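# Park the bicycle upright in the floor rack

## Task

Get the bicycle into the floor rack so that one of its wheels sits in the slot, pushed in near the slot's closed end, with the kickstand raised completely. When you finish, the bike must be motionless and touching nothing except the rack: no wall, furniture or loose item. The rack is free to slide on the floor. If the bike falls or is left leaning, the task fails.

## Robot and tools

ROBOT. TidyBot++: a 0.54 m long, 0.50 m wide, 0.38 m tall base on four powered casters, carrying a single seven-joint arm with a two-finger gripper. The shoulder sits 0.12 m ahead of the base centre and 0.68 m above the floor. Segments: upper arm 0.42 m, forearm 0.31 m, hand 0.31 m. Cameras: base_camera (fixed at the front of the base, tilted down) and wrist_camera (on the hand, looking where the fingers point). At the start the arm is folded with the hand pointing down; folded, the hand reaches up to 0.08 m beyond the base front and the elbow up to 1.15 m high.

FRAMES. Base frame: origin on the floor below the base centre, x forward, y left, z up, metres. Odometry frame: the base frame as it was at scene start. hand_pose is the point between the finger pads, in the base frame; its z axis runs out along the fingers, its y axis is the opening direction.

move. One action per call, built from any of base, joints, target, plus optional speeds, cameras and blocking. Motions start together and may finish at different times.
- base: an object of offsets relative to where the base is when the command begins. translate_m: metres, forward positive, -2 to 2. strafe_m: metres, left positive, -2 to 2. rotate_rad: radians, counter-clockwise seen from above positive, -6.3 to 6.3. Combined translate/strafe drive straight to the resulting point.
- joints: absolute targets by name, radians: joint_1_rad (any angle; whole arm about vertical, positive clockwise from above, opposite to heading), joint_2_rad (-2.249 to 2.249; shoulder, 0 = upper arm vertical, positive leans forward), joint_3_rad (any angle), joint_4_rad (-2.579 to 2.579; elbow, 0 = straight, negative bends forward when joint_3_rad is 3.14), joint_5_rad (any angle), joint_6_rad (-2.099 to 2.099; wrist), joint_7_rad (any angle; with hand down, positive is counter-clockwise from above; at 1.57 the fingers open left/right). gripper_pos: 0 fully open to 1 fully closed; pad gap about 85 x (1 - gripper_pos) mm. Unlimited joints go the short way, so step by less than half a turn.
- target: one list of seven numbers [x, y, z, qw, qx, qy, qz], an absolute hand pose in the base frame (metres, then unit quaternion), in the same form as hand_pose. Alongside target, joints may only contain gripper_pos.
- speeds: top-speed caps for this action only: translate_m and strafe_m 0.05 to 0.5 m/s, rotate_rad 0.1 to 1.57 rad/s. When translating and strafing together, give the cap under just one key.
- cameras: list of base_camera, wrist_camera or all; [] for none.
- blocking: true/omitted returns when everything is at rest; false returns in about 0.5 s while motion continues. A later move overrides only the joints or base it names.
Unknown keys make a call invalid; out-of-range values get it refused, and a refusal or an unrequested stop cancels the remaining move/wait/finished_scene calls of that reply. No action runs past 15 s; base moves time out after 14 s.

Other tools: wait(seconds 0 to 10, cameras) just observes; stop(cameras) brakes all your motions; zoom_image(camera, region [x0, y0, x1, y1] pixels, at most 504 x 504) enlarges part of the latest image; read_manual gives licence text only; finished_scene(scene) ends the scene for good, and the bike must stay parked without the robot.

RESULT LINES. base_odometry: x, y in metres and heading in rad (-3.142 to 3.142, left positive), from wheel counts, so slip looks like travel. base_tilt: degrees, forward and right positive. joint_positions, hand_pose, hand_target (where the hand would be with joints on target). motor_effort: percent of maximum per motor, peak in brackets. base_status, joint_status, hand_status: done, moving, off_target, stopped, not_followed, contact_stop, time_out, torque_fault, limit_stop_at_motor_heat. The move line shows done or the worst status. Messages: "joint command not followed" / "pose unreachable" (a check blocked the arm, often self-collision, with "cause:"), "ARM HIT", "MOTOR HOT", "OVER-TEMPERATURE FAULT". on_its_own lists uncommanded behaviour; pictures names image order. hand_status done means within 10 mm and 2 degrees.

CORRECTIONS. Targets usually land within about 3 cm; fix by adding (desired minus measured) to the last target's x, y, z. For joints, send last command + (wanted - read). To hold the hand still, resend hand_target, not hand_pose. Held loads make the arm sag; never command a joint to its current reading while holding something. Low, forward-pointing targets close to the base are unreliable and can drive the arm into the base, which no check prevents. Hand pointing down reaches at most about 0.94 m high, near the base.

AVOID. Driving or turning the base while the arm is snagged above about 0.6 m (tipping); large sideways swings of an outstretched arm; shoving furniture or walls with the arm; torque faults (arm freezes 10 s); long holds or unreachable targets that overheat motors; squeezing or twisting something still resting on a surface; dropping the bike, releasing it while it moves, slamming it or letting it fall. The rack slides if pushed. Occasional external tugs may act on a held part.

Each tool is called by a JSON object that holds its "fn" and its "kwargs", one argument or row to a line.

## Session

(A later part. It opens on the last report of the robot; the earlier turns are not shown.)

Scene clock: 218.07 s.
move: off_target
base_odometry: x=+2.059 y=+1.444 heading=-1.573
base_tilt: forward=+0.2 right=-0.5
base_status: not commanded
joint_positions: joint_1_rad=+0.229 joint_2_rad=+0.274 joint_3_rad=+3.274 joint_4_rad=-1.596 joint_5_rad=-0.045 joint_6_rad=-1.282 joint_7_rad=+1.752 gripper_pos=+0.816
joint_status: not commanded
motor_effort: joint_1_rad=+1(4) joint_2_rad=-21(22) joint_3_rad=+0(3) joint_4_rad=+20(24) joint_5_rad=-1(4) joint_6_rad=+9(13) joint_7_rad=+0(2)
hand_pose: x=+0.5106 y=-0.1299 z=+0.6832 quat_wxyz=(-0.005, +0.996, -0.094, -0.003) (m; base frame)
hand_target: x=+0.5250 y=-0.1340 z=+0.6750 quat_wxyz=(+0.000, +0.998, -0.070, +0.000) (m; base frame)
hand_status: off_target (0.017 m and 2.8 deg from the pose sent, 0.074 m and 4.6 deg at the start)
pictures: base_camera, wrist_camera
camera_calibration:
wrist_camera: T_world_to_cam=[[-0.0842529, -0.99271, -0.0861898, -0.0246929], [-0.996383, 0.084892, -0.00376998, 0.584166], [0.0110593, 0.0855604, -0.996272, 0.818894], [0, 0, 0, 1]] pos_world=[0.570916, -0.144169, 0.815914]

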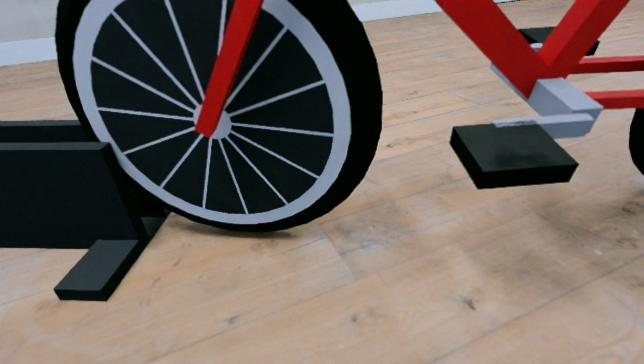

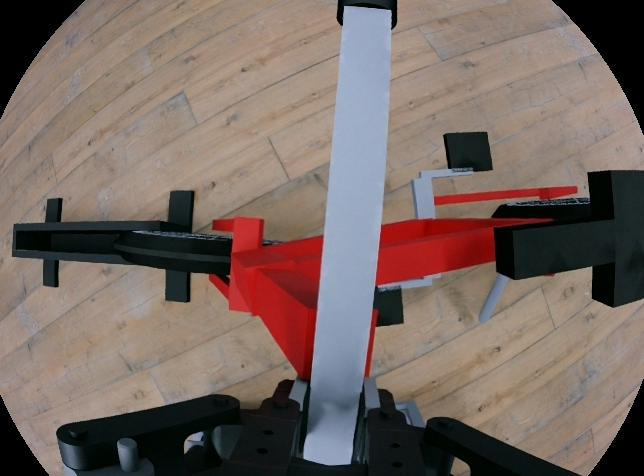

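{"fn": "move", "kwargs": {
  "base": {"strafe_m": 0.1},
  "speeds": {"strafe_m": 0.1}
}}

{"fn": "zoom_image", "kwargs": {
  "camera": "wrist_camera",
  "region": [0, 150, 330, 340]
}}

Scene clock: 230.80 s.
move: done
base_odometry: x=+2.158 y=+1.444 heading=-1.574
base_tilt: forward=+0.2 right=-0.5
base_status: done
joint_positions: joint_1_rad=+0.282 joint_2_rad=+0.290 joint_3_rad=+3.290 joint_4_rad=-1.583 joint_5_rad=-0.013 joint_6_rad=-1.282 joint_7_rad=+1.752 gripper_pos=+0.816
joint_status: not commanded
motor_effort: joint_1_rad=-9(10) joint_2_rad=-23(24) joint_3_rad=-7(8) joint_4_rad=+17(20) joint_5_rad=-4(7) joint_6_rad=+0(8) joint_7_rad=+0(1)
hand_pose: x=+0.5020 y=-0.1671 z=+0.6809 quat_wxyz=(+0.013, +0.992, -0.123, -0.009) (m; base frame)
hand_target: x=+0.5250 y=-0.1340 z=+0.6750 quat_wxyz=(+0.000, +0.998, -0.070, +0.000) (m; base frame)
hand_status: not commanded
pictures: base_camera, wrist_camera
camera_calibration:
wrist_camera: T_world_to_cam=[[-0.143209, -0.988371, -0.0511242, -0.0561156], [-0.989692, 0.142974, 0.00823712, 0.576968], [-0.000831893, 0.0517768, -0.998658, 0.82175], [0, 0, 0, 1]] pos_world=[0.563668, -0.180502, 0.813026]

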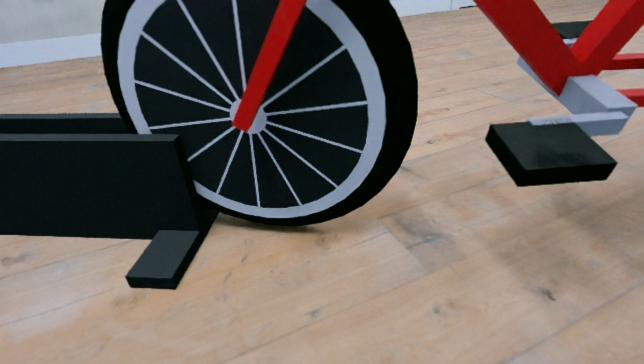

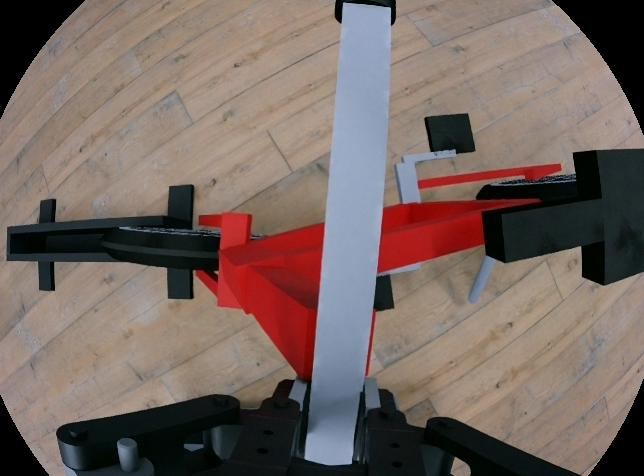

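Scaled by 1.527.

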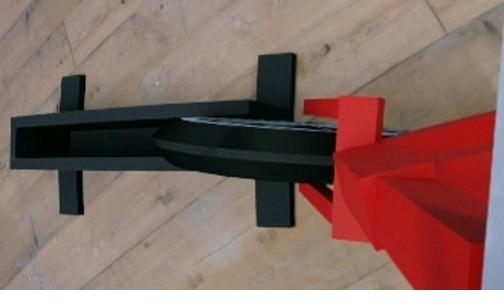

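{"fn": "move", "kwargs": {
  "target": [0.575, -0.145, 0.680, 0, 0.9976, -0.070, 0]
}}

{"fn": "zoom_image", "kwargs": {
  "camera": "wrist_camera",
  "region": [0, 150, 330, 340]
}}

Scene clock: 234.93 s.
move: off_target
base_odometry: x=+2.158 y=+1.444 heading=-1.573
base_tilt: forward=+0.2 right=-0.5
base_status: not commanded
joint_positions: joint_1_rad=+0.253 joint_2_rad=+0.390 joint_3_rad=+3.254 joint_4_rad=-1.405 joint_5_rad=-0.022 joint_6_rad=-1.337 joint_7_rad=+1.752 gripper_pos=+0.816
joint_status: not commanded
motor_effort: joint_1_rad=+0(8) joint_2_rad=-25(26) joint_3_rad=+0(7) joint_4_rad=+18(20) joint_5_rad=+1(5) joint_6_rad=+7(9) joint_7_rad=+1(1)
hand_pose: x=+0.5631 y=-0.1567 z=+0.6900 quat_wxyz=(+0.012, +0.996, -0.090, +0.003) (m; base frame)
hand_target: x=+0.5750 y=-0.1450 z=+0.6800 quat_wxyz=(+0.000, +0.998, -0.070, +0.000) (m; base frame)
hand_status: off_target (0.019 m and 2.7 deg from the pose sent, 0.076 m and 6.4 deg at the start)
pictures: base_camera, wrist_camera
camera_calibration:
wrist_camera: T_world_to_cam=[[-0.0759628, -0.99569, -0.0532047, -0.0741644], [-0.996919, 0.0768864, -0.0155305, 0.645986], [0.0195543, 0.051861, -0.998463, 0.818815], [0, 0, 0, 1]] pos_world=[0.622351, -0.165977, 0.823643]

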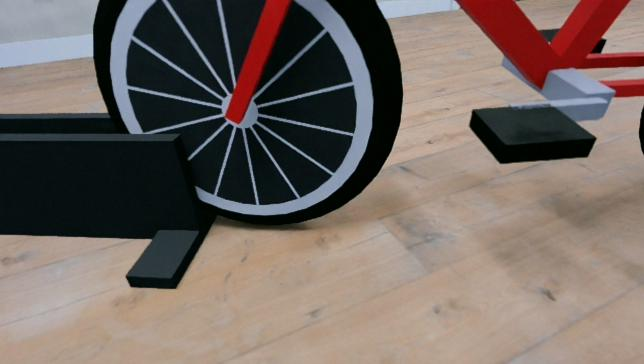

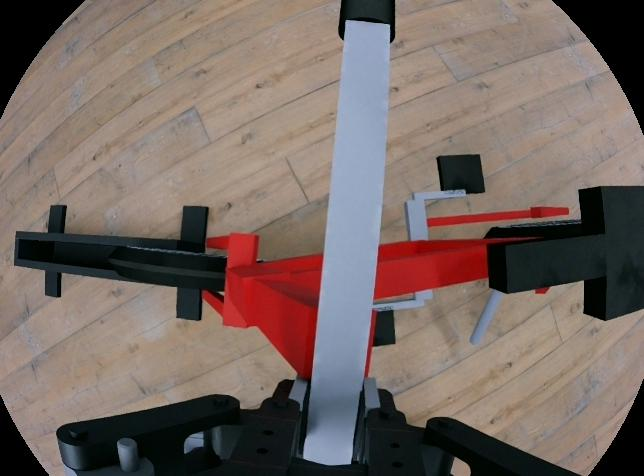

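Scaled by 1.527.

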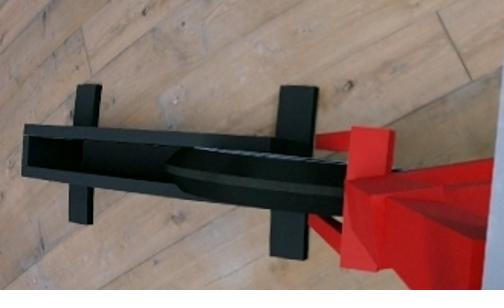

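{"fn": "move", "kwargs": {
  "base": {"strafe_m": 0.12},
  "speeds": {"strafe_m": 0.1}
}}

{"fn": "zoom_image", "kwargs": {
  "camera": "wrist_camera",
  "region": [0, 150, 330, 340]
}}

Scene clock: 237.70 s.
move: done
base_odometry: x=+2.279 y=+1.443 heading=-1.573
base_tilt: forward=+0.2 right=-0.5
base_status: done
joint_positions: joint_1_rad=+0.255 joint_2_rad=+0.397 joint_3_rad=+3.255 joint_4_rad=-1.394 joint_5_rad=-0.033 joint_6_rad=-1.337 joint_7_rad=+1.752 gripper_pos=+0.816
joint_status: not commanded
motor_effort: joint_1_rad=+0(11) joint_2_rad=-24(28) joint_3_rad=+0(8) joint_4_rad=+16(20) joint_5_rad=+2(8) joint_6_rad=+3(6) joint_7_rad=+3(3)
hand_pose: x=+0.5677 y=-0.1559 z=+0.6899 quat_wxyz=(+0.008, +0.996, -0.092, +0.006) (m; base frame)
hand_target: x=+0.5750 y=-0.1450 z=+0.6800 quat_wxyz=(+0.000, +0.998, -0.070, +0.000) (m; base frame)
hand_status: not commanded
pictures: base_camera, wrist_camera
camera_calibration:
wrist_camera: T_world_to_cam=[[-0.0796586, -0.994939, -0.0612391, -0.0652969], [-0.996476, 0.0810985, -0.0213929, 0.654864], [0.0262511, 0.0593192, -0.997894, 0.815529], [0, 0, 0, 1]] pos_world=[0.625947, -0.166451, 0.823822]

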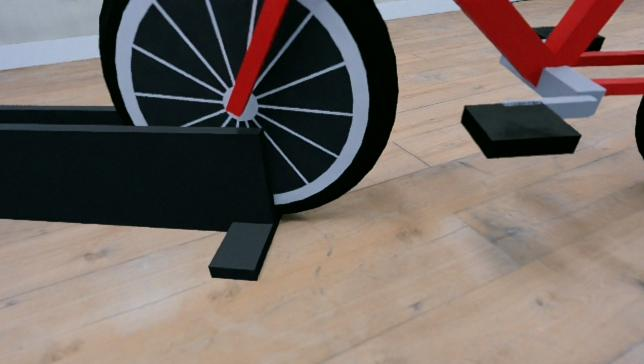

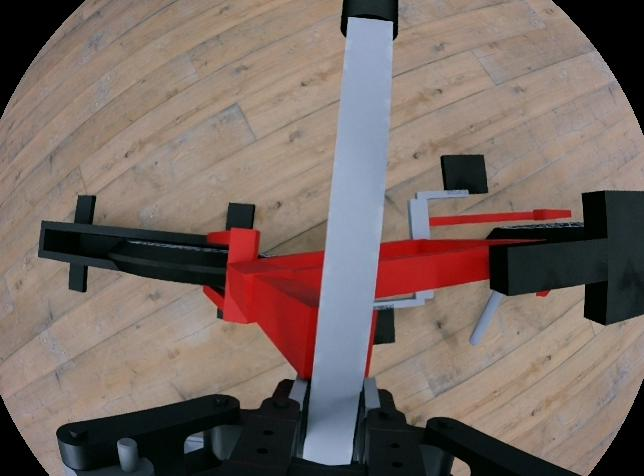

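Scaled by 1.527.

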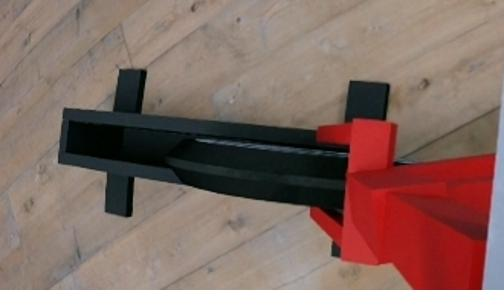

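{"fn": "move", "kwargs": {
  "base": {"strafe_m": 0.15},
  "speeds": {"strafe_m": 0.1}
}}

{"fn": "zoom_image", "kwargs": {
  "camera": "wrist_camera",
  "region": [0, 150, 330, 340]
}}

Scene clock: 240.23 s.
move: done
base_odometry: x=+2.429 y=+1.443 heading=-1.573
base_tilt: forward=+0.2 right=-0.5
base_status: done
joint_positions: joint_1_rad=+0.283 joint_2_rad=+0.405 joint_3_rad=+3.263 joint_4_rad=-1.387 joint_5_rad=-0.035 joint_6_rad=-1.336 joint_7_rad=+1.752 gripper_pos=+0.816
joint_status: not commanded
motor_effort: joint_1_rad=-5(10) joint_2_rad=-27(30) joint_3_rad=-5(8) joint_4_rad=+16(17) joint_5_rad=+1(5) joint_6_rad=-2(5) joint_7_rad=+5(6)
hand_pose: x=+0.5650 y=-0.1727 z=+0.6885 quat_wxyz=(+0.009, +0.994, -0.110, +0.006) (m; base frame)
hand_target: x=+0.5750 y=-0.1450 z=+0.6800 quat_wxyz=(+0.000, +0.998, -0.070, +0.000) (m; base frame)
hand_status: not commanded
pictures: base_camera, wrist_camera
camera_calibration:
wrist_camera: T_world_to_cam=[[-0.115632, -0.991559, -0.0586563, -0.0631286], [-0.992894, 0.117055, -0.0214255, 0.657748], [0.0281107, 0.055762, -0.998048, 0.813652], [0, 0, 0, 1]] pos_world=[0.622903, -0.18496, 0.822453]

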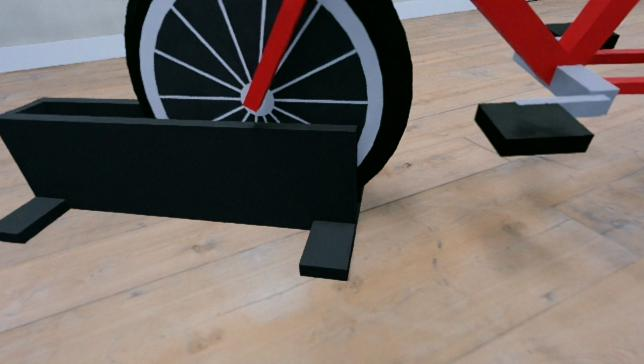

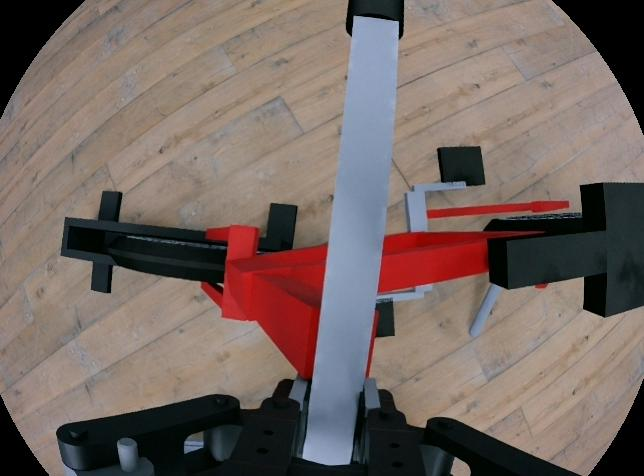

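Scaled by 1.527.

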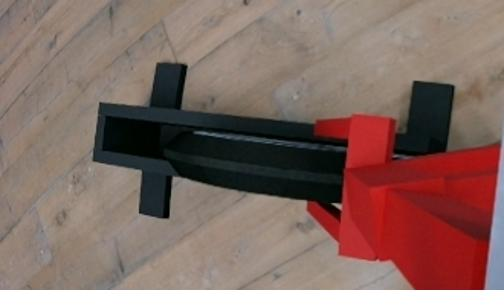

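{"fn": "move", "kwargs": {
  "base": {"strafe_m": 0.09},
  "speeds": {"strafe_m": 0.1}
}}

{"fn": "zoom_image", "kwargs": {
  "camera": "wrist_camera",
  "region": [0, 150, 330, 340]
}}

Scene clock: 242.73 s.
move: done
base_odometry: x=+2.519 y=+1.442 heading=-1.574
base_tilt: forward=+0.2 right=-0.5
base_status: done
joint_positions: joint_1_rad=+0.290 joint_2_rad=+0.410 joint_3_rad=+3.274 joint_4_rad=-1.382 joint_5_rad=-0.028 joint_6_rad=-1.330 joint_7_rad=+1.752 gripper_pos=+0.816
joint_status: not commanded
motor_effort: joint_1_rad=-7(12) joint_2_rad=-28(30) joint_3_rad=-5(9) joint_4_rad=+16(17) joint_5_rad=+1(6) joint_6_rad=-1(5) joint_7_rad=+5(6)
hand_pose: x=+0.5647 y=-0.1832 z=+0.6881 quat_wxyz=(+0.015, +0.993, -0.118, +0.007) (m; base frame)
hand_target: x=+0.5750 y=-0.1450 z=+0.6800 quat_wxyz=(+0.000, +0.998, -0.070, +0.000) (m; base frame)
hand_status: not commanded
pictures: base_camera, wrist_camera
camera_calibration:
wrist_camera: T_world_to_cam=[[-0.130405, -0.990365, -0.046603, -0.0733278], [-0.99099, 0.131647, -0.0246552, 0.662549], [0.0305528, 0.042968, -0.998609, 0.810512], [0, 0, 0, 1]] pos_world=[0.622254, -0.19467, 0.822302]

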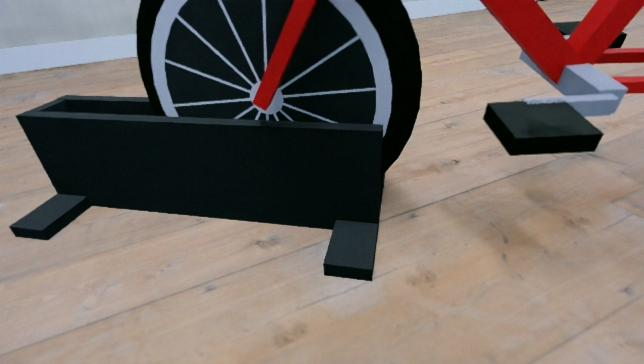

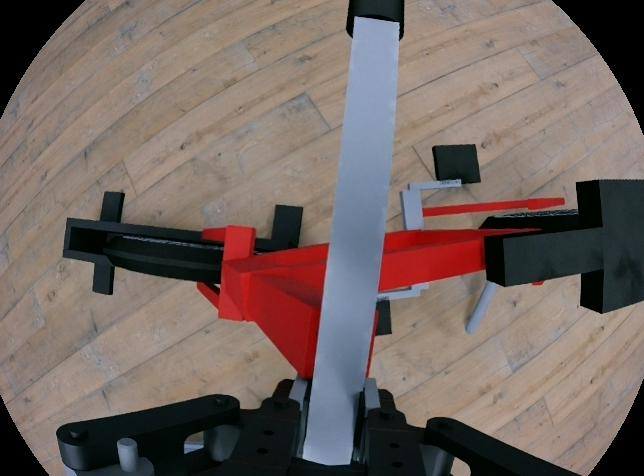

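Scaled by 1.527.

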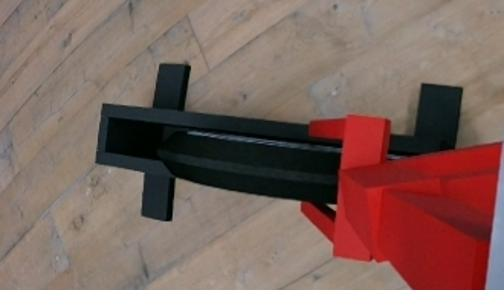

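{"fn": "move", "kwargs": {
  "target": [0.575, -0.165, 0.680, 0, 0.9976, 0.070, 0]
}}

{"fn": "zoom_image", "kwargs": {
  "camera": "wrist_camera",
  "region": [0, 150, 330, 340]
}}

Scene clock: 244.83 s.
move: off_target
base_odometry: x=+2.519 y=+1.442 heading=-1.573
base_tilt: forward=+0.2 right=-0.5
base_status: not commanded
joint_positions: joint_1_rad=+0.334 joint_2_rad=+0.420 joint_3_rad=+3.234 joint_4_rad=-1.359 joint_5_rad=-0.035 joint_6_rad=-1.330 joint_7_rad=+1.965 gripper_pos=+0.816
joint_status: not commanded
motor_effort: joint_1_rad=-4(7) joint_2_rad=-28(29) joint_3_rad=-4(5) joint_4_rad=+15(17) joint_5_rad=+2(6) joint_6_rad=-2(5) joint_7_rad=+8(12)
hand_pose: x=+0.5721 y=-0.1880 z=+0.6901 quat_wxyz=(+0.009, +1.000, -0.016, +0.015) (m; base frame)
hand_target: x=+0.5750 y=-0.1650 z=+0.6800 quat_wxyz=(+0.000, +0.998, +0.070, +0.000) (m; base frame)
hand_status: off_target (0.025 m and 10.0 deg from the pose sent, 0.022 m and 21.6 deg at the start)
pictures: base_camera, wrist_camera
camera_calibration:
wrist_camera: T_world_to_cam=[[0.074553, -0.995589, -0.0569601, -0.18816], [-0.996626, -0.0724212, -0.0386193, 0.645057], [0.0343238, 0.0596471, -0.997629, 0.812767], [0, 0, 0, 1]] pos_world=[0.629012, -0.189093, 0.825034]

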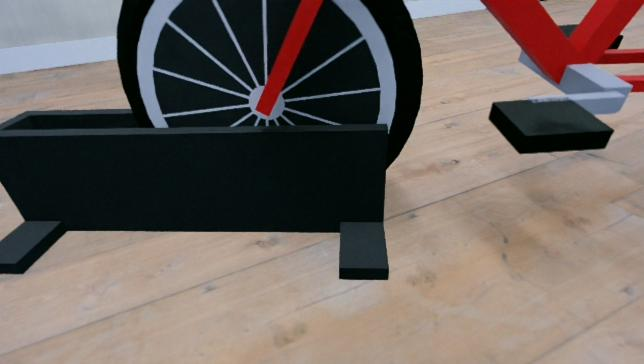

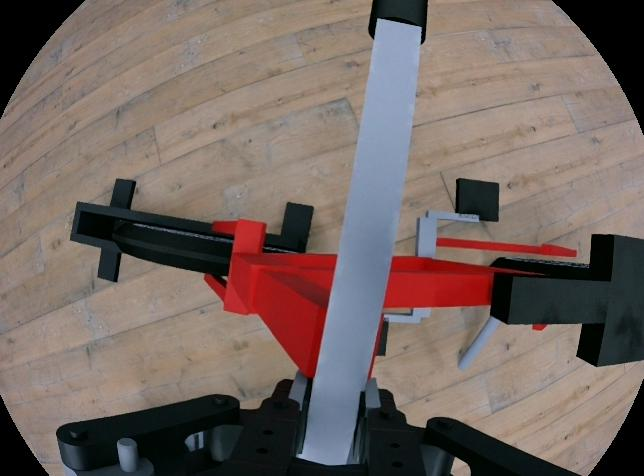

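Scaled by 1.527.

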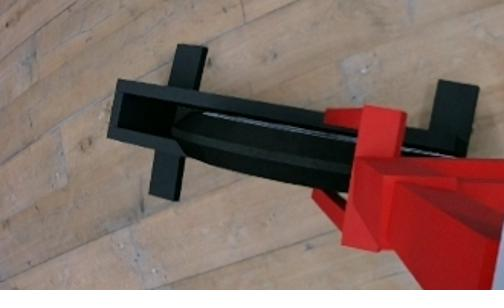

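{"fn": "move", "kwargs": {
  "target": [0.575, -0.165, 0.680, 0, 0.9903, 0.139, 0],
  "cameras": []
}}

{"fn": "move", "kwargs": {
  "base": {"strafe_m": 0.06},
  "speeds": {"strafe_m": 0.1}
}}

{"fn": "zoom_image", "kwargs": {
  "camera": "wrist_camera",
  "region": [0, 150, 330, 340]
}}

Scene clock: 246.97 s.
move: off_target
base_odometry: x=+2.519 y=+1.442 heading=-1.573
base_tilt: forward=+0.2 right=-0.5
base_status: not commanded
joint_positions: joint_1_rad=+0.354 joint_2_rad=+0.421 joint_3_rad=+3.207 joint_4_rad=-1.351 joint_5_rad=-0.029 joint_6_rad=-1.330 joint_7_rad=+2.100 gripper_pos=+0.816
joint_status: not commanded
motor_effort: joint_1_rad=-4(5) joint_2_rad=-27(30) joint_3_rad=-4(5) joint_4_rad=+13(16) joint_5_rad=+3(7) joint_6_rad=-1(6) joint_7_rad=+9(13)
hand_pose: x=+0.5744 y=-0.1886 z=+0.6920 quat_wxyz=(+0.009, +0.998, +0.055, +0.018) (m; base frame)
hand_target: x=+0.5750 y=-0.1650 z=+0.6800 quat_wxyz=(+0.000, +0.990, +0.139, +0.000) (m; base frame)
hand_status: off_target (0.026 m and 10.0 deg from the pose sent, 0.025 m and 17.9 deg at the start)
pictures: none
No camera images: "cameras" was empty.

Scene clock: 248.23 s.
move: done
base_odometry: x=+2.579 y=+1.442 heading=-1.574
base_tilt: forward=+0.2 right=-0.5
base_status: done
joint_positions: joint_1_rad=+0.369 joint_2_rad=+0.427 joint_3_rad=+3.202 joint_4_rad=-1.341 joint_5_rad=-0.007 joint_6_rad=-1.321 joint_7_rad=+2.115 gripper_pos=+0.816
joint_status: not commanded
motor_effort: joint_1_rad=-6(12) joint_2_rad=-26(31) joint_3_rad=-5(10) joint_4_rad=+13(15) joint_5_rad=+0(5) joint_6_rad=+0(7) joint_7_rad=+5(9)
hand_pose: x=+0.5757 y=-0.2024 z=+0.6926 quat_wxyz=(+0.021, +0.998, +0.059, +0.019) (m; base frame)
hand_target: x=+0.5750 y=-0.1650 z=+0.6800 quat_wxyz=(+0.000, +0.990, +0.139, +0.000) (m; base frame)
hand_status: not commanded
pictures: base_camera, wrist_camera
camera_calibration:
wrist_camera: T_world_to_cam=[[0.222032, -0.974582, -0.0298637, -0.301966], [-0.974455, -0.220735, -0.0413849, 0.606768], [0.033741, 0.0382896, -0.998697, 0.812766], [0, 0, 0, 1]] pos_world=[0.630891, -0.191476, 0.8278]

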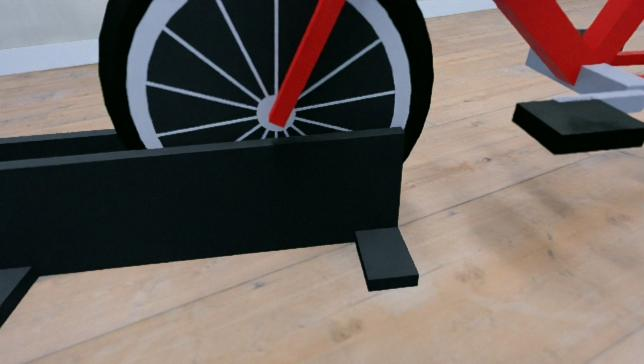

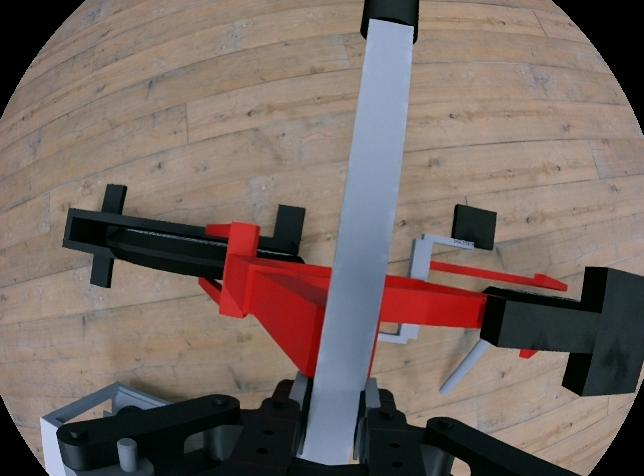

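Scaled by 1.527.

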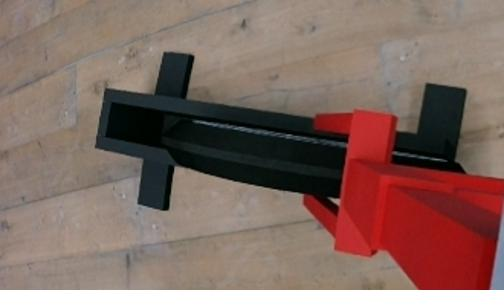

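{"fn": "move", "kwargs": {
  "target": [0.590, -0.175, 0.682, 0, 0.9978, 0.066, 0],
  "cameras": []
}}

{"fn": "move", "kwargs": {
  "base": {"strafe_m": 0.08},
  "speeds": {"strafe_m": 0.2}
}}

{"fn": "zoom_image", "kwargs": {
  "camera": "wrist_camera",
  "region": [0, 150, 330, 340]
}}

Scene clock: 252.63 s.
move: off_target
base_odometry: x=+2.579 y=+1.442 heading=-1.574
base_tilt: forward=+0.2 right=-0.5
base_status: not commanded
joint_positions: joint_1_rad=+0.363 joint_2_rad=+0.451 joint_3_rad=+3.202 joint_4_rad=-1.299 joint_5_rad=-0.007 joint_6_rad=-1.348 joint_7_rad=+2.095 gripper_pos=+0.816
joint_status: not commanded
motor_effort: joint_1_rad=-4(6) joint_2_rad=-28(29) joint_3_rad=-3(5) joint_4_rad=+17(18) joint_5_rad=+1(2) joint_6_rad=+3(4) joint_7_rad=+3(5)
hand_pose: x=+0.5836 y=-0.2021 z=+0.6933 quat_wxyz=(+0.019, +0.998, +0.053, +0.015) (m; base frame)
hand_target: x=+0.5900 y=-0.1750 z=+0.6820 quat_wxyz=(+0.000, +0.998, +0.066, +0.000) (m; base frame)
hand_status: off_target (0.030 m and 3.1 deg from the pose sent, 0.033 m and 3.3 deg at the start)
pictures: none
No camera images: "cameras" was empty.

Scene clock: 253.90 s.
move: done
base_odometry: x=+2.659 y=+1.442 heading=-1.574
base_tilt: forward=+0.2 right=-0.5
base_status: done
joint_positions: joint_1_rad=+0.334 joint_2_rad=+0.454 joint_3_rad=+3.197 joint_4_rad=-1.293 joint_5_rad=-0.023 joint_6_rad=-1.353 joint_7_rad=+2.094 gripper_pos=+0.816
joint_status: not commanded
motor_effort: joint_1_rad=+0(10) joint_2_rad=-28(30) joint_3_rad=+0(8) joint_4_rad=+16(18) joint_5_rad=+3(5) joint_6_rad=+3(4) joint_7_rad=+5(5)
hand_pose: x=+0.5930 y=-0.1819 z=+0.6938 quat_wxyz=(+0.010, +0.997, +0.068, +0.019) (m; base frame)
hand_target: x=+0.5900 y=-0.1750 z=+0.6820 quat_wxyz=(+0.000, +0.998, +0.066, +0.000) (m; base frame)
hand_status: not commanded
pictures: base_camera, wrist_camera
camera_calibration:
wrist_camera: T_world_to_cam=[[0.238677, -0.969766, -0.0508606, -0.28031], [-0.970634, -0.236616, -0.0433758, 0.624455], [0.0300299, 0.0597199, -0.997763, 0.818014], [0, 0, 0, 1]] pos_world=[0.648456, -0.17293, 0.829013]

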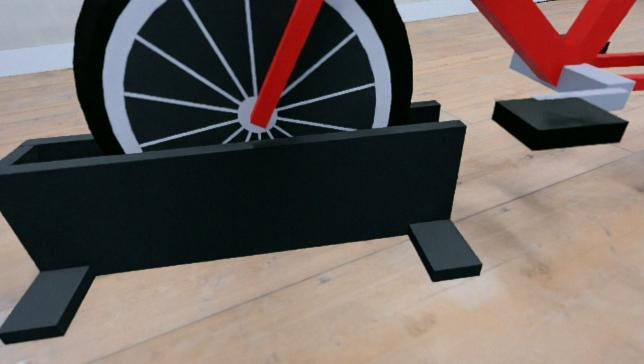

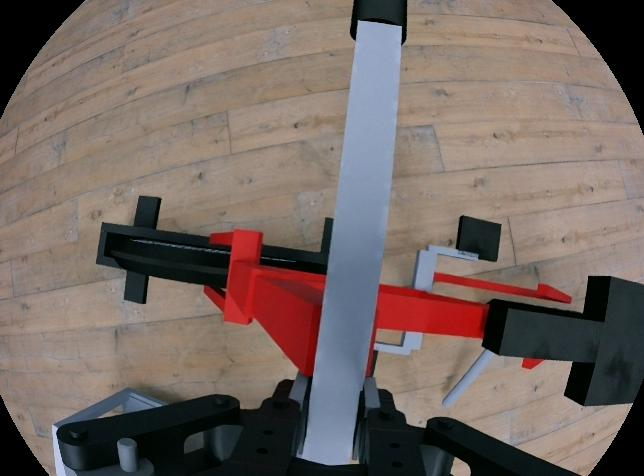

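Scaled by 1.527.

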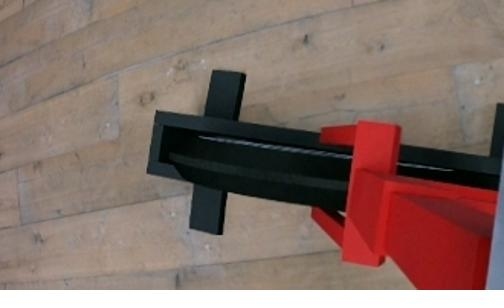

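{"fn": "move", "kwargs": {
  "base": {"strafe_m": 0.05},
  "speeds": {"strafe_m": 0.1}
}}

{"fn": "zoom_image", "kwargs": {
  "camera": "wrist_camera",
  "region": [0, 150, 330, 340]
}}

Scene clock: 255.53 s.
move: done
base_odometry: x=+2.709 y=+1.442 heading=-1.574
base_tilt: forward=+0.2 right=-0.5
base_status: done
joint_positions: joint_1_rad=+0.335 joint_2_rad=+0.456 joint_3_rad=+3.195 joint_4_rad=-1.289 joint_5_rad=-0.019 joint_6_rad=-1.354 joint_7_rad=+2.094 gripper_pos=+0.816
joint_status: not commanded
motor_effort: joint_1_rad=+1(8) joint_2_rad=-27(30) joint_3_rad=+0(5) joint_4_rad=+17(18) joint_5_rad=+5(5) joint_6_rad=+5(5) joint_7_rad=+4(4)
hand_pose: x=+0.5940 y=-0.1830 z=+0.6940 quat_wxyz=(+0.012, +0.997, +0.069, +0.019) (m; base frame)
hand_target: x=+0.5900 y=-0.1750 z=+0.6820 quat_wxyz=(+0.000, +0.998, +0.066, +0.000) (m; base frame)
hand_status: not commanded
pictures: base_camera, wrist_camera
camera_calibration:
wrist_camera: T_world_to_cam=[[0.240721, -0.969441, -0.0473029, -0.285197], [-0.970137, -0.238827, -0.0423719, 0.623741], [0.0297799, 0.0560901, -0.997981, 0.817963], [0, 0, 0, 1]] pos_world=[0.649409, -0.173395, 0.829251]

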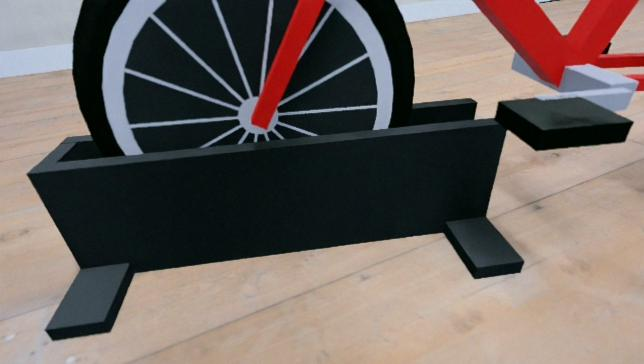

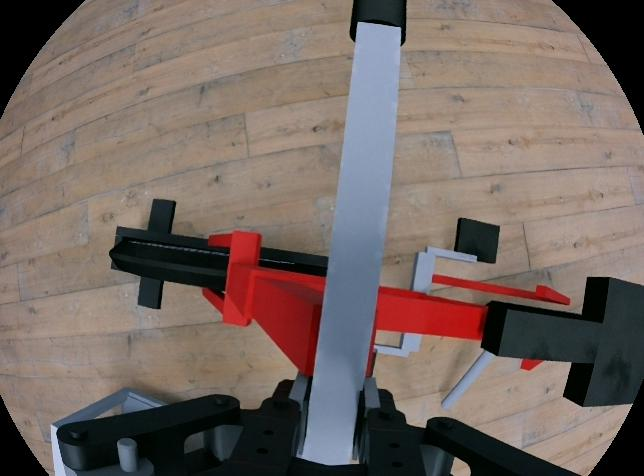

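Scaled by 1.527.

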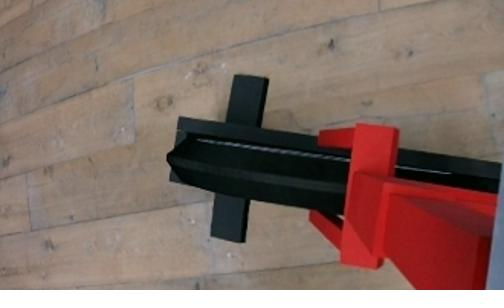

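{"fn": "move", "kwargs": {
  "base": {"strafe_m": 0.03},
  "speeds": {"strafe_m": 0.1}
}}

{"fn": "zoom_image", "kwargs": {
  "camera": "wrist_camera",
  "region": [0, 150, 330, 340]
}}

Scene clock: 257.07 s.
move: done
base_odometry: x=+2.740 y=+1.441 heading=-1.574
base_tilt: forward=+0.2 right=-0.5
base_status: done
joint_positions: joint_1_rad=+0.341 joint_2_rad=+0.457 joint_3_rad=+3.197 joint_4_rad=-1.286 joint_5_rad=-0.016 joint_6_rad=-1.356 joint_7_rad=+2.094 gripper_pos=+0.816
joint_status: not commanded
motor_effort: joint_1_rad=-1(7) joint_2_rad=-27(29) joint_3_rad=-1(5) joint_4_rad=+16(18) joint_5_rad=+2(4) joint_6_rad=+3(4) joint_7_rad=+3(4)
hand_pose: x=+0.5922 y=-0.1881 z=+0.6942 quat_wxyz=(+0.013, +0.998, +0.064, +0.017) (m; base frame)
hand_target: x=+0.5900 y=-0.1750 z=+0.6820 quat_wxyz=(+0.000, +0.998, +0.066, +0.000) (m; base frame)
hand_status: not commanded
pictures: base_camera, wrist_camera
camera_calibration:
wrist_camera: T_world_to_cam=[[0.232514, -0.971564, -0.0447371, -0.286972], [-0.972194, -0.230854, -0.0393178, 0.621392], [0.027872, 0.052635, -0.998225, 0.81909], [0, 0, 0, 1]] pos_world=[0.648009, -0.178473, 0.829229]

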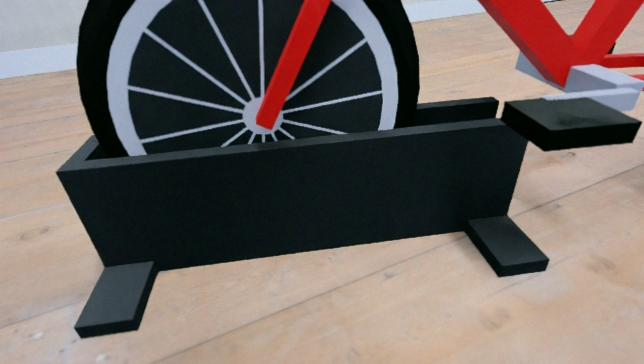

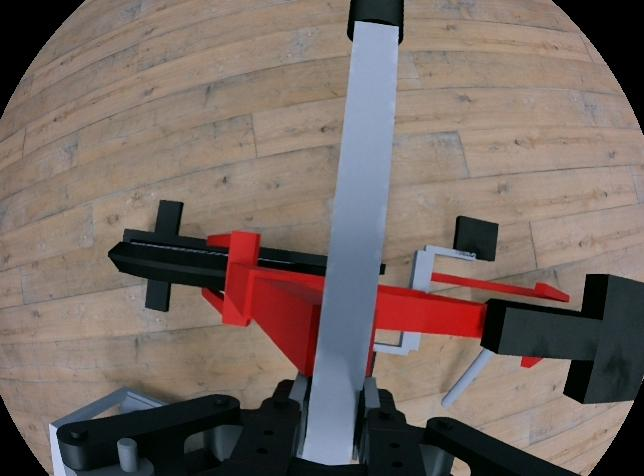

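Scaled by 1.527.

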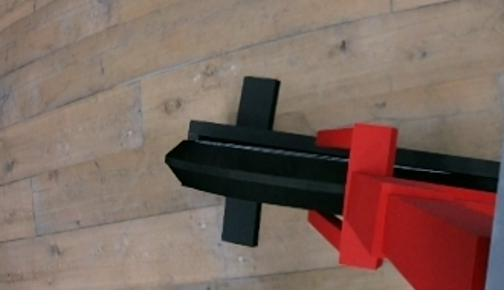

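{"fn": "move", "kwargs": {
  "target": [0.565, -0.172, 0.682, 0, 0.9978, 0.066, 0],
  "cameras": ["base_camera"]
}}

{"fn": "move", "kwargs": {
  "joints": {"gripper_pos": 0.7}
}}

Scene clock: 259.60 s.
move: off_target
base_odometry: x=+2.740 y=+1.441 heading=-1.574
base_tilt: forward=+0.2 right=-0.5
base_status: not commanded
joint_positions: joint_1_rad=+0.348 joint_2_rad=+0.424 joint_3_rad=+3.204 joint_4_rad=-1.342 joint_5_rad=-0.018 joint_6_rad=-1.337 joint_7_rad=+2.094 gripper_pos=+0.816
joint_status: not commanded
motor_effort: joint_1_rad=-3(5) joint_2_rad=-28(30) joint_3_rad=-3(5) joint_4_rad=+13(17) joint_5_rad=+1(3) joint_6_rad=-4(6) joint_7_rad=+4(4)
hand_pose: x=+0.5759 y=-0.1882 z=+0.6934 quat_wxyz=(+0.012, +0.998, +0.057, +0.016) (m; base frame)
hand_target: x=+0.5650 y=-0.1720 z=+0.6820 quat_wxyz=(+0.000, +0.998, +0.066, +0.000) (m; base frame)
hand_status: off_target (0.023 m and 2.5 deg from the pose sent, 0.034 m and 2.5 deg at the start)
pictures: base_camera

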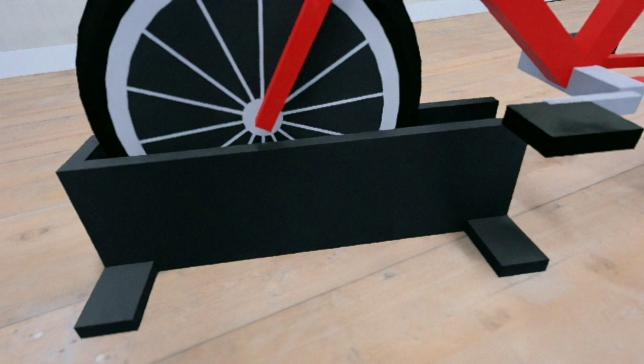

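Scene clock: 260.33 s.
move: done
base_odometry: x=+2.740 y=+1.441 heading=-1.574
base_tilt: forward=+0.2 right=-0.5
base_status: not commanded
joint_positions: joint_1_rad=+0.344 joint_2_rad=+0.424 joint_3_rad=+3.204 joint_4_rad=-1.357 joint_5_rad=-0.017 joint_6_rad=-1.337 joint_7_rad=+2.094 gripper_pos=+0.700
joint_status: all done
motor_effort: joint_1_rad=-1(4) joint_2_rad=-29(31) joint_3_rad=-2(3) joint_4_rad=+15(17) joint_5_rad=-1(3) joint_6_rad=-1(4) joint_7_rad=+1(4)
hand_pose: x=+0.5712 y=-0.1845 z=+0.6885 quat_wxyz=(+0.009, +0.998, +0.059, +0.009) (m; base frame)
hand_target: x=+0.5650 y=-0.1720 z=+0.6820 quat_wxyz=(+0.000, +0.998, +0.066, +0.000) (m; base frame)
hand_status: not commanded
pictures: base_camera, wrist_camera
camera_calibration:
wrist_camera: T_world_to_cam=[[0.221109, -0.973676, -0.0553754, -0.26542], [-0.975185, -0.220087, -0.0240036, 0.594741], [0.0111844, 0.0593087, -0.998177, 0.824555], [0, 0, 0, 1]] pos_world=[0.629447, -0.176442, 0.82263]

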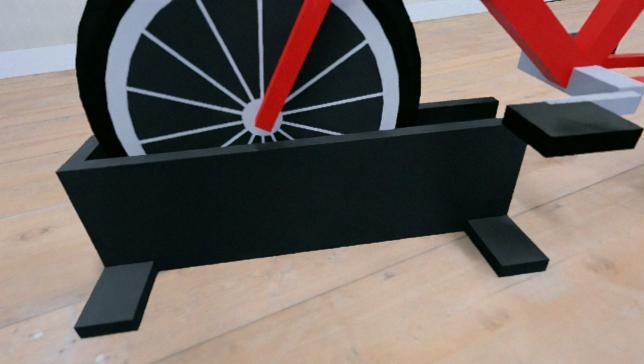

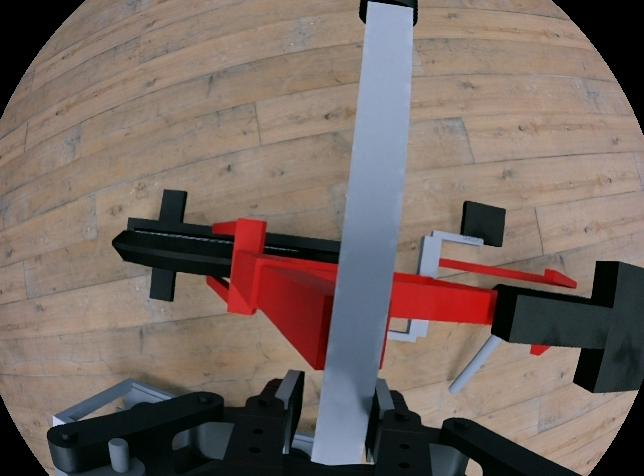

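{"fn": "move", "kwargs": {
  "joints": {"gripper_pos": 0.3},
  "cameras": []
}}

{"fn": "move", "kwargs": {
  "target": [0.55, -0.172, 0.80, 0, 0.9978, 0.066, 0],
  "cameras": ["base_camera"]
}}

{"fn": "move", "kwargs": {
  "base": {"strafe_m": -0.6},
  "joints": {"joint_1_rad": 0, "joint_2_rad": -0.5, "joint_3_rad": 3.14, "joint_4_rad": -2.0, "joint_5_rad": 0, "joint_6_rad": -1.0, "joint_7_rad": 1.57, "gripper_pos": 1.0}
}}

Scene clock: 262.17 s.
move: done
base_odometry: x=+2.740 y=+1.441 heading=-1.574
base_tilt: forward=+0.2 right=-0.5
base_status: not commanded
joint_positions: joint_1_rad=+0.342 joint_2_rad=+0.424 joint_3_rad=+3.204 joint_4_rad=-1.361 joint_5_rad=-0.017 joint_6_rad=-1.337 joint_7_rad=+2.094 gripper_pos=+0.300
joint_status: all done
motor_effort: joint_1_rad=+0(2) joint_2_rad=-30(31) joint_3_rad=+0(1) joint_4_rad=+17(18) joint_5_rad=+0(1) joint_6_rad=+0(1) joint_7_rad=+1(1)
hand_pose: x=+0.5702 y=-0.1830 z=+0.6873 quat_wxyz=(+0.009, +0.998, +0.060, +0.007) (m; base frame)
hand_target: x=+0.5650 y=-0.1720 z=+0.6820 quat_wxyz=(+0.000, +0.998, +0.066, +0.000) (m; base frame)
hand_status: not commanded
pictures: none
No camera images: "cameras" was empty.

Scene clock: 263.57 s.
move: off_target
base_odometry: x=+2.740 y=+1.441 heading=-1.574
base_tilt: forward=+0.2 right=-0.5
base_status: not commanded
joint_positions: joint_1_rad=+0.342 joint_2_rad=+0.373 joint_3_rad=+3.204 joint_4_rad=-1.097 joint_5_rad=-0.017 joint_6_rad=-1.629 joint_7_rad=+2.094 gripper_pos=+0.300
joint_status: not commanded
motor_effort: joint_1_rad=+0(1) joint_2_rad=-28(32) joint_3_rad=+0(0) joint_4_rad=+18(20) joint_5_rad=+1(1) joint_6_rad=+0(1) joint_7_rad=+1(1)
hand_pose: x=+0.5645 y=-0.1785 z=+0.7941 quat_wxyz=(+0.012, +0.998, +0.062, +0.018) (m; base frame)
hand_target: x=+0.5500 y=-0.1720 z=+0.8000 quat_wxyz=(+0.000, +0.998, +0.066, +0.000) (m; base frame)
hand_status: off_target (0.017 m and 2.5 deg from the pose sent, 0.115 m and 1.4 deg at the start)
pictures: base_camera

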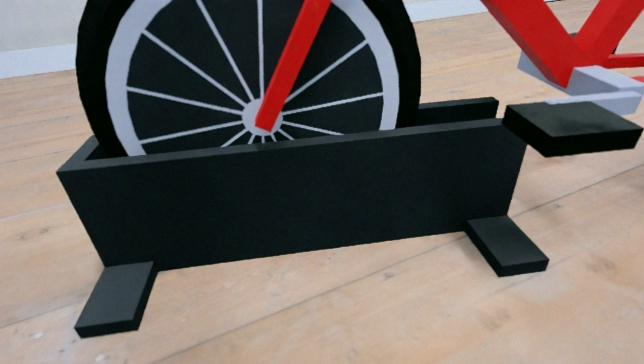

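Scene clock: 266.33 s.
move: done
base_odometry: x=+2.139 y=+1.443 heading=-1.573
base_tilt: forward=+0.2 right=-0.5
base_status: done
joint_positions: joint_1_rad=+0.014 joint_2_rad=-0.490 joint_3_rad=+3.163 joint_4_rad=-1.974 joint_5_rad=-0.017 joint_6_rad=-1.059 joint_7_rad=+1.644 gripper_pos=+0.999
joint_status: all done
motor_effort: joint_1_rad=+1(3) joint_2_rad=-1(30) joint_3_rad=+0(2) joint_4_rad=+21(22) joint_5_rad=+0(2) joint_6_rad=+5(6) joint_7_rad=+1(1)
hand_pose: x=+0.4099 y=-0.0048 z=+0.8233 quat_wxyz=(+0.002, +0.955, +0.016, +0.295) (m; base frame)
hand_target: x=+0.4171 y=+0.0019 z=+0.8239 quat_wxyz=(+0.000, +0.949, +0.000, +0.315) (m; base frame)
hand_status: not commanded
pictures: base_camera, wrist_camera
camera_calibration:
wrist_camera: T_world_to_cam=[[0.158059, -0.987387, 0.00920129, -0.0747441], [-0.812392, -0.135331, -0.567191, 0.86116], [0.561282, 0.0821745, -0.823535, 0.581113], [0, 0, 0, 1]] pos_world=[0.385245, -0.00501201, 0.967696]

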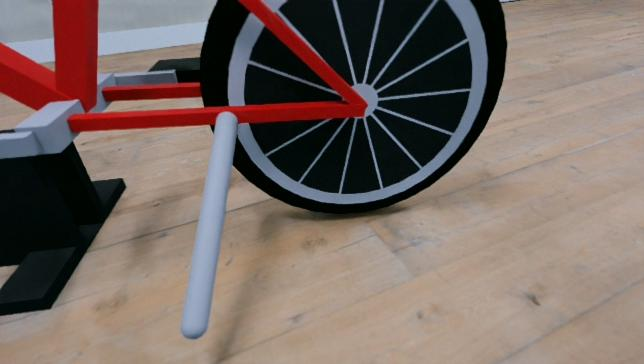

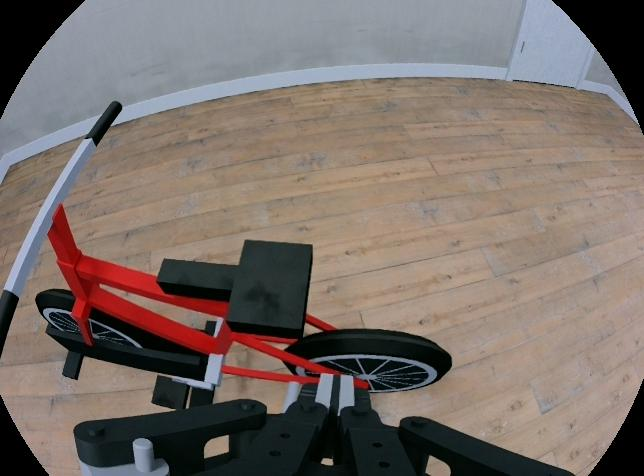

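{"fn": "zoom_image", "kwargs": {
  "camera": "base_camera",
  "region": [120, 80, 400, 364]
}}

Scaled by 1.775.

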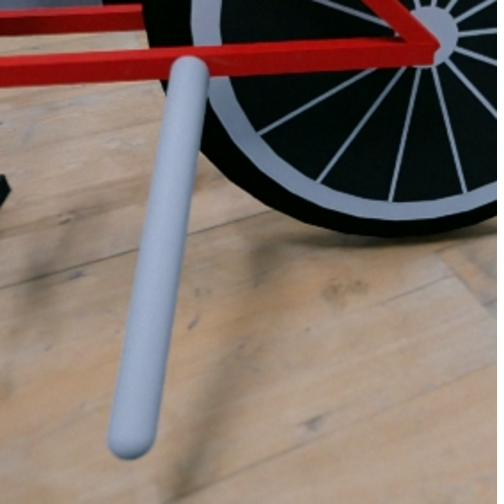

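{"fn": "move", "kwargs": {
  "target": [0.475, 0.20, 0.26, 0, 1, 0, 0]
}}

Scene clock: 271.77 s.
move: off_target
base_odometry: x=+2.139 y=+1.443 heading=-1.574
base_tilt: forward=+0.2 right=-0.5
base_status: not commanded
joint_positions: joint_1_rad=-0.521 joint_2_rad=+1.062 joint_3_rad=+3.173 joint_4_rad=-1.957 joint_5_rad=-0.199 joint_6_rad=-0.184 joint_7_rad=+1.362 gripper_pos=+0.999
joint_status: not commanded
motor_effort: joint_1_rad=+0(7) joint_2_rad=-33(46) joint_3_rad=+0(8) joint_4_rad=+2(21) joint_5_rad=+2(5) joint_6_rad=-1(11) joint_7_rad=+1(1)
hand_pose: x=+0.4583 y=+0.1888 z=+0.2639 quat_wxyz=(+0.009, +0.998, +0.050, -0.028) (m; base frame)
hand_target: x=+0.4750 y=+0.2000 z=+0.2600 quat_wxyz=(+0.000, +1.000, +0.000, +0.000) (m; base frame)
hand_status: off_target (0.021 m and 6.6 deg from the pose sent, 0.603 m and 34.4 deg at the start)
pictures: base_camera, wrist_camera
camera_calibration:
wrist_camera: T_world_to_cam=[[0.197692, -0.977932, -0.0675783, 0.114228], [-0.978418, -0.201079, 0.0475942, 0.535602], [-0.0601325, 0.0567108, -0.996578, 0.412551], [0, 0, 0, 1]] pos_world=[0.526268, 0.196009, 0.393367]

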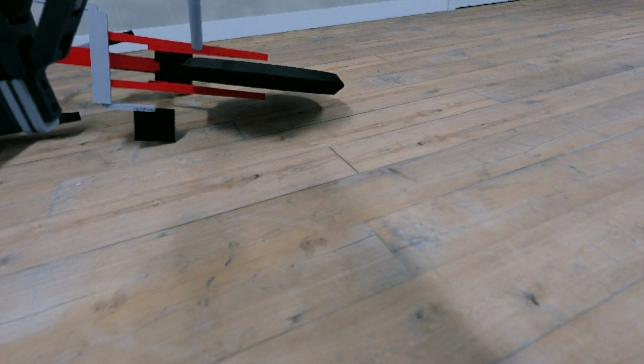

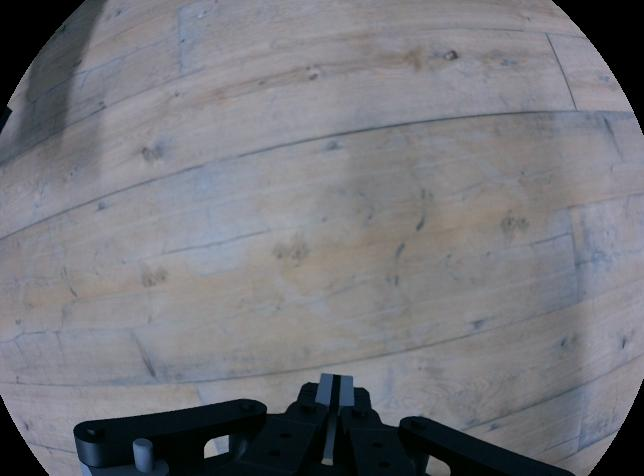

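{"fn": "move", "kwargs": {
  "joints": {"joint_1_rad": 0, "joint_2_rad": -0.3, "joint_3_rad": 3.14, "joint_4_rad": -1.7, "joint_5_rad": 0, "joint_6_rad": -0.9, "joint_7_rad": 1.57}
}}

Scene clock: 274.97 s.
move: done
base_odometry: x=+2.139 y=+1.443 heading=-1.574
base_tilt: forward=+0.2 right=-0.5
base_status: not commanded
joint_positions: joint_1_rad=-0.014 joint_2_rad=-0.295 joint_3_rad=+3.164 joint_4_rad=-1.713 joint_5_rad=-0.038 joint_6_rad=-0.841 joint_7_rad=+1.495 gripper_pos=+0.999
joint_status: all done
motor_effort: joint_1_rad=+0(2) joint_2_rad=-9(36) joint_3_rad=+0(2) joint_4_rad=+22(23) joint_5_rad=+0(2) joint_6_rad=+7(7) joint_7_rad=+1(2)
hand_pose: x=+0.5480 y=+0.0050 z=+0.9350 quat_wxyz=(-0.035, +0.903, -0.044, +0.426) (m; base frame)
hand_target: x=+0.5366 y=+0.0021 z=+0.9298 quat_wxyz=(+0.000, +0.913, +0.000, +0.408) (m; base frame)
hand_status: not commanded
pictures: base_camera, wrist_camera
camera_calibration:
wrist_camera: T_world_to_cam=[[0.0752444, -0.994689, -0.0702344, 0.031818], [-0.626896, 0.00758711, -0.779066, 1.13374], [0.775461, 0.10265, -0.622995, 0.289733], [0, 0, 0, 1]] pos_world=[0.483668, -0.00669394, 1.066]

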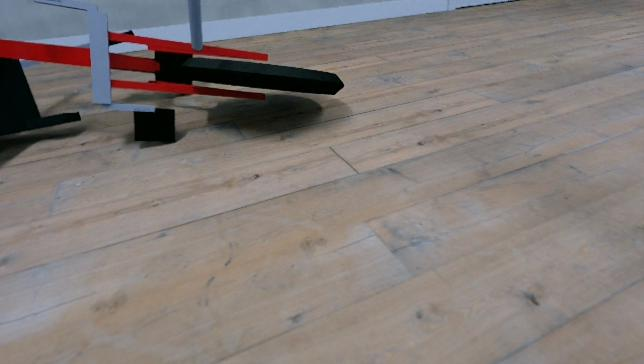

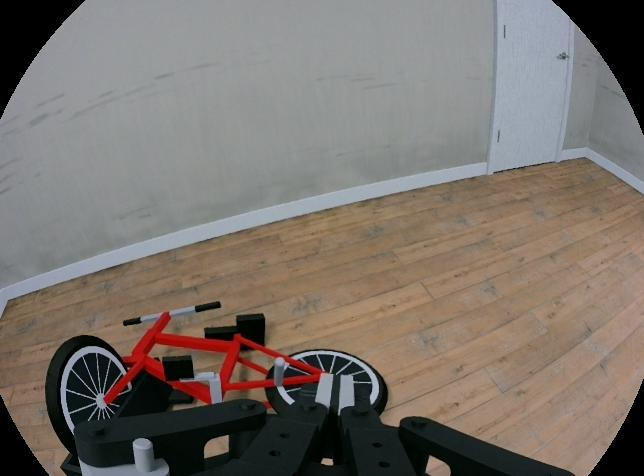

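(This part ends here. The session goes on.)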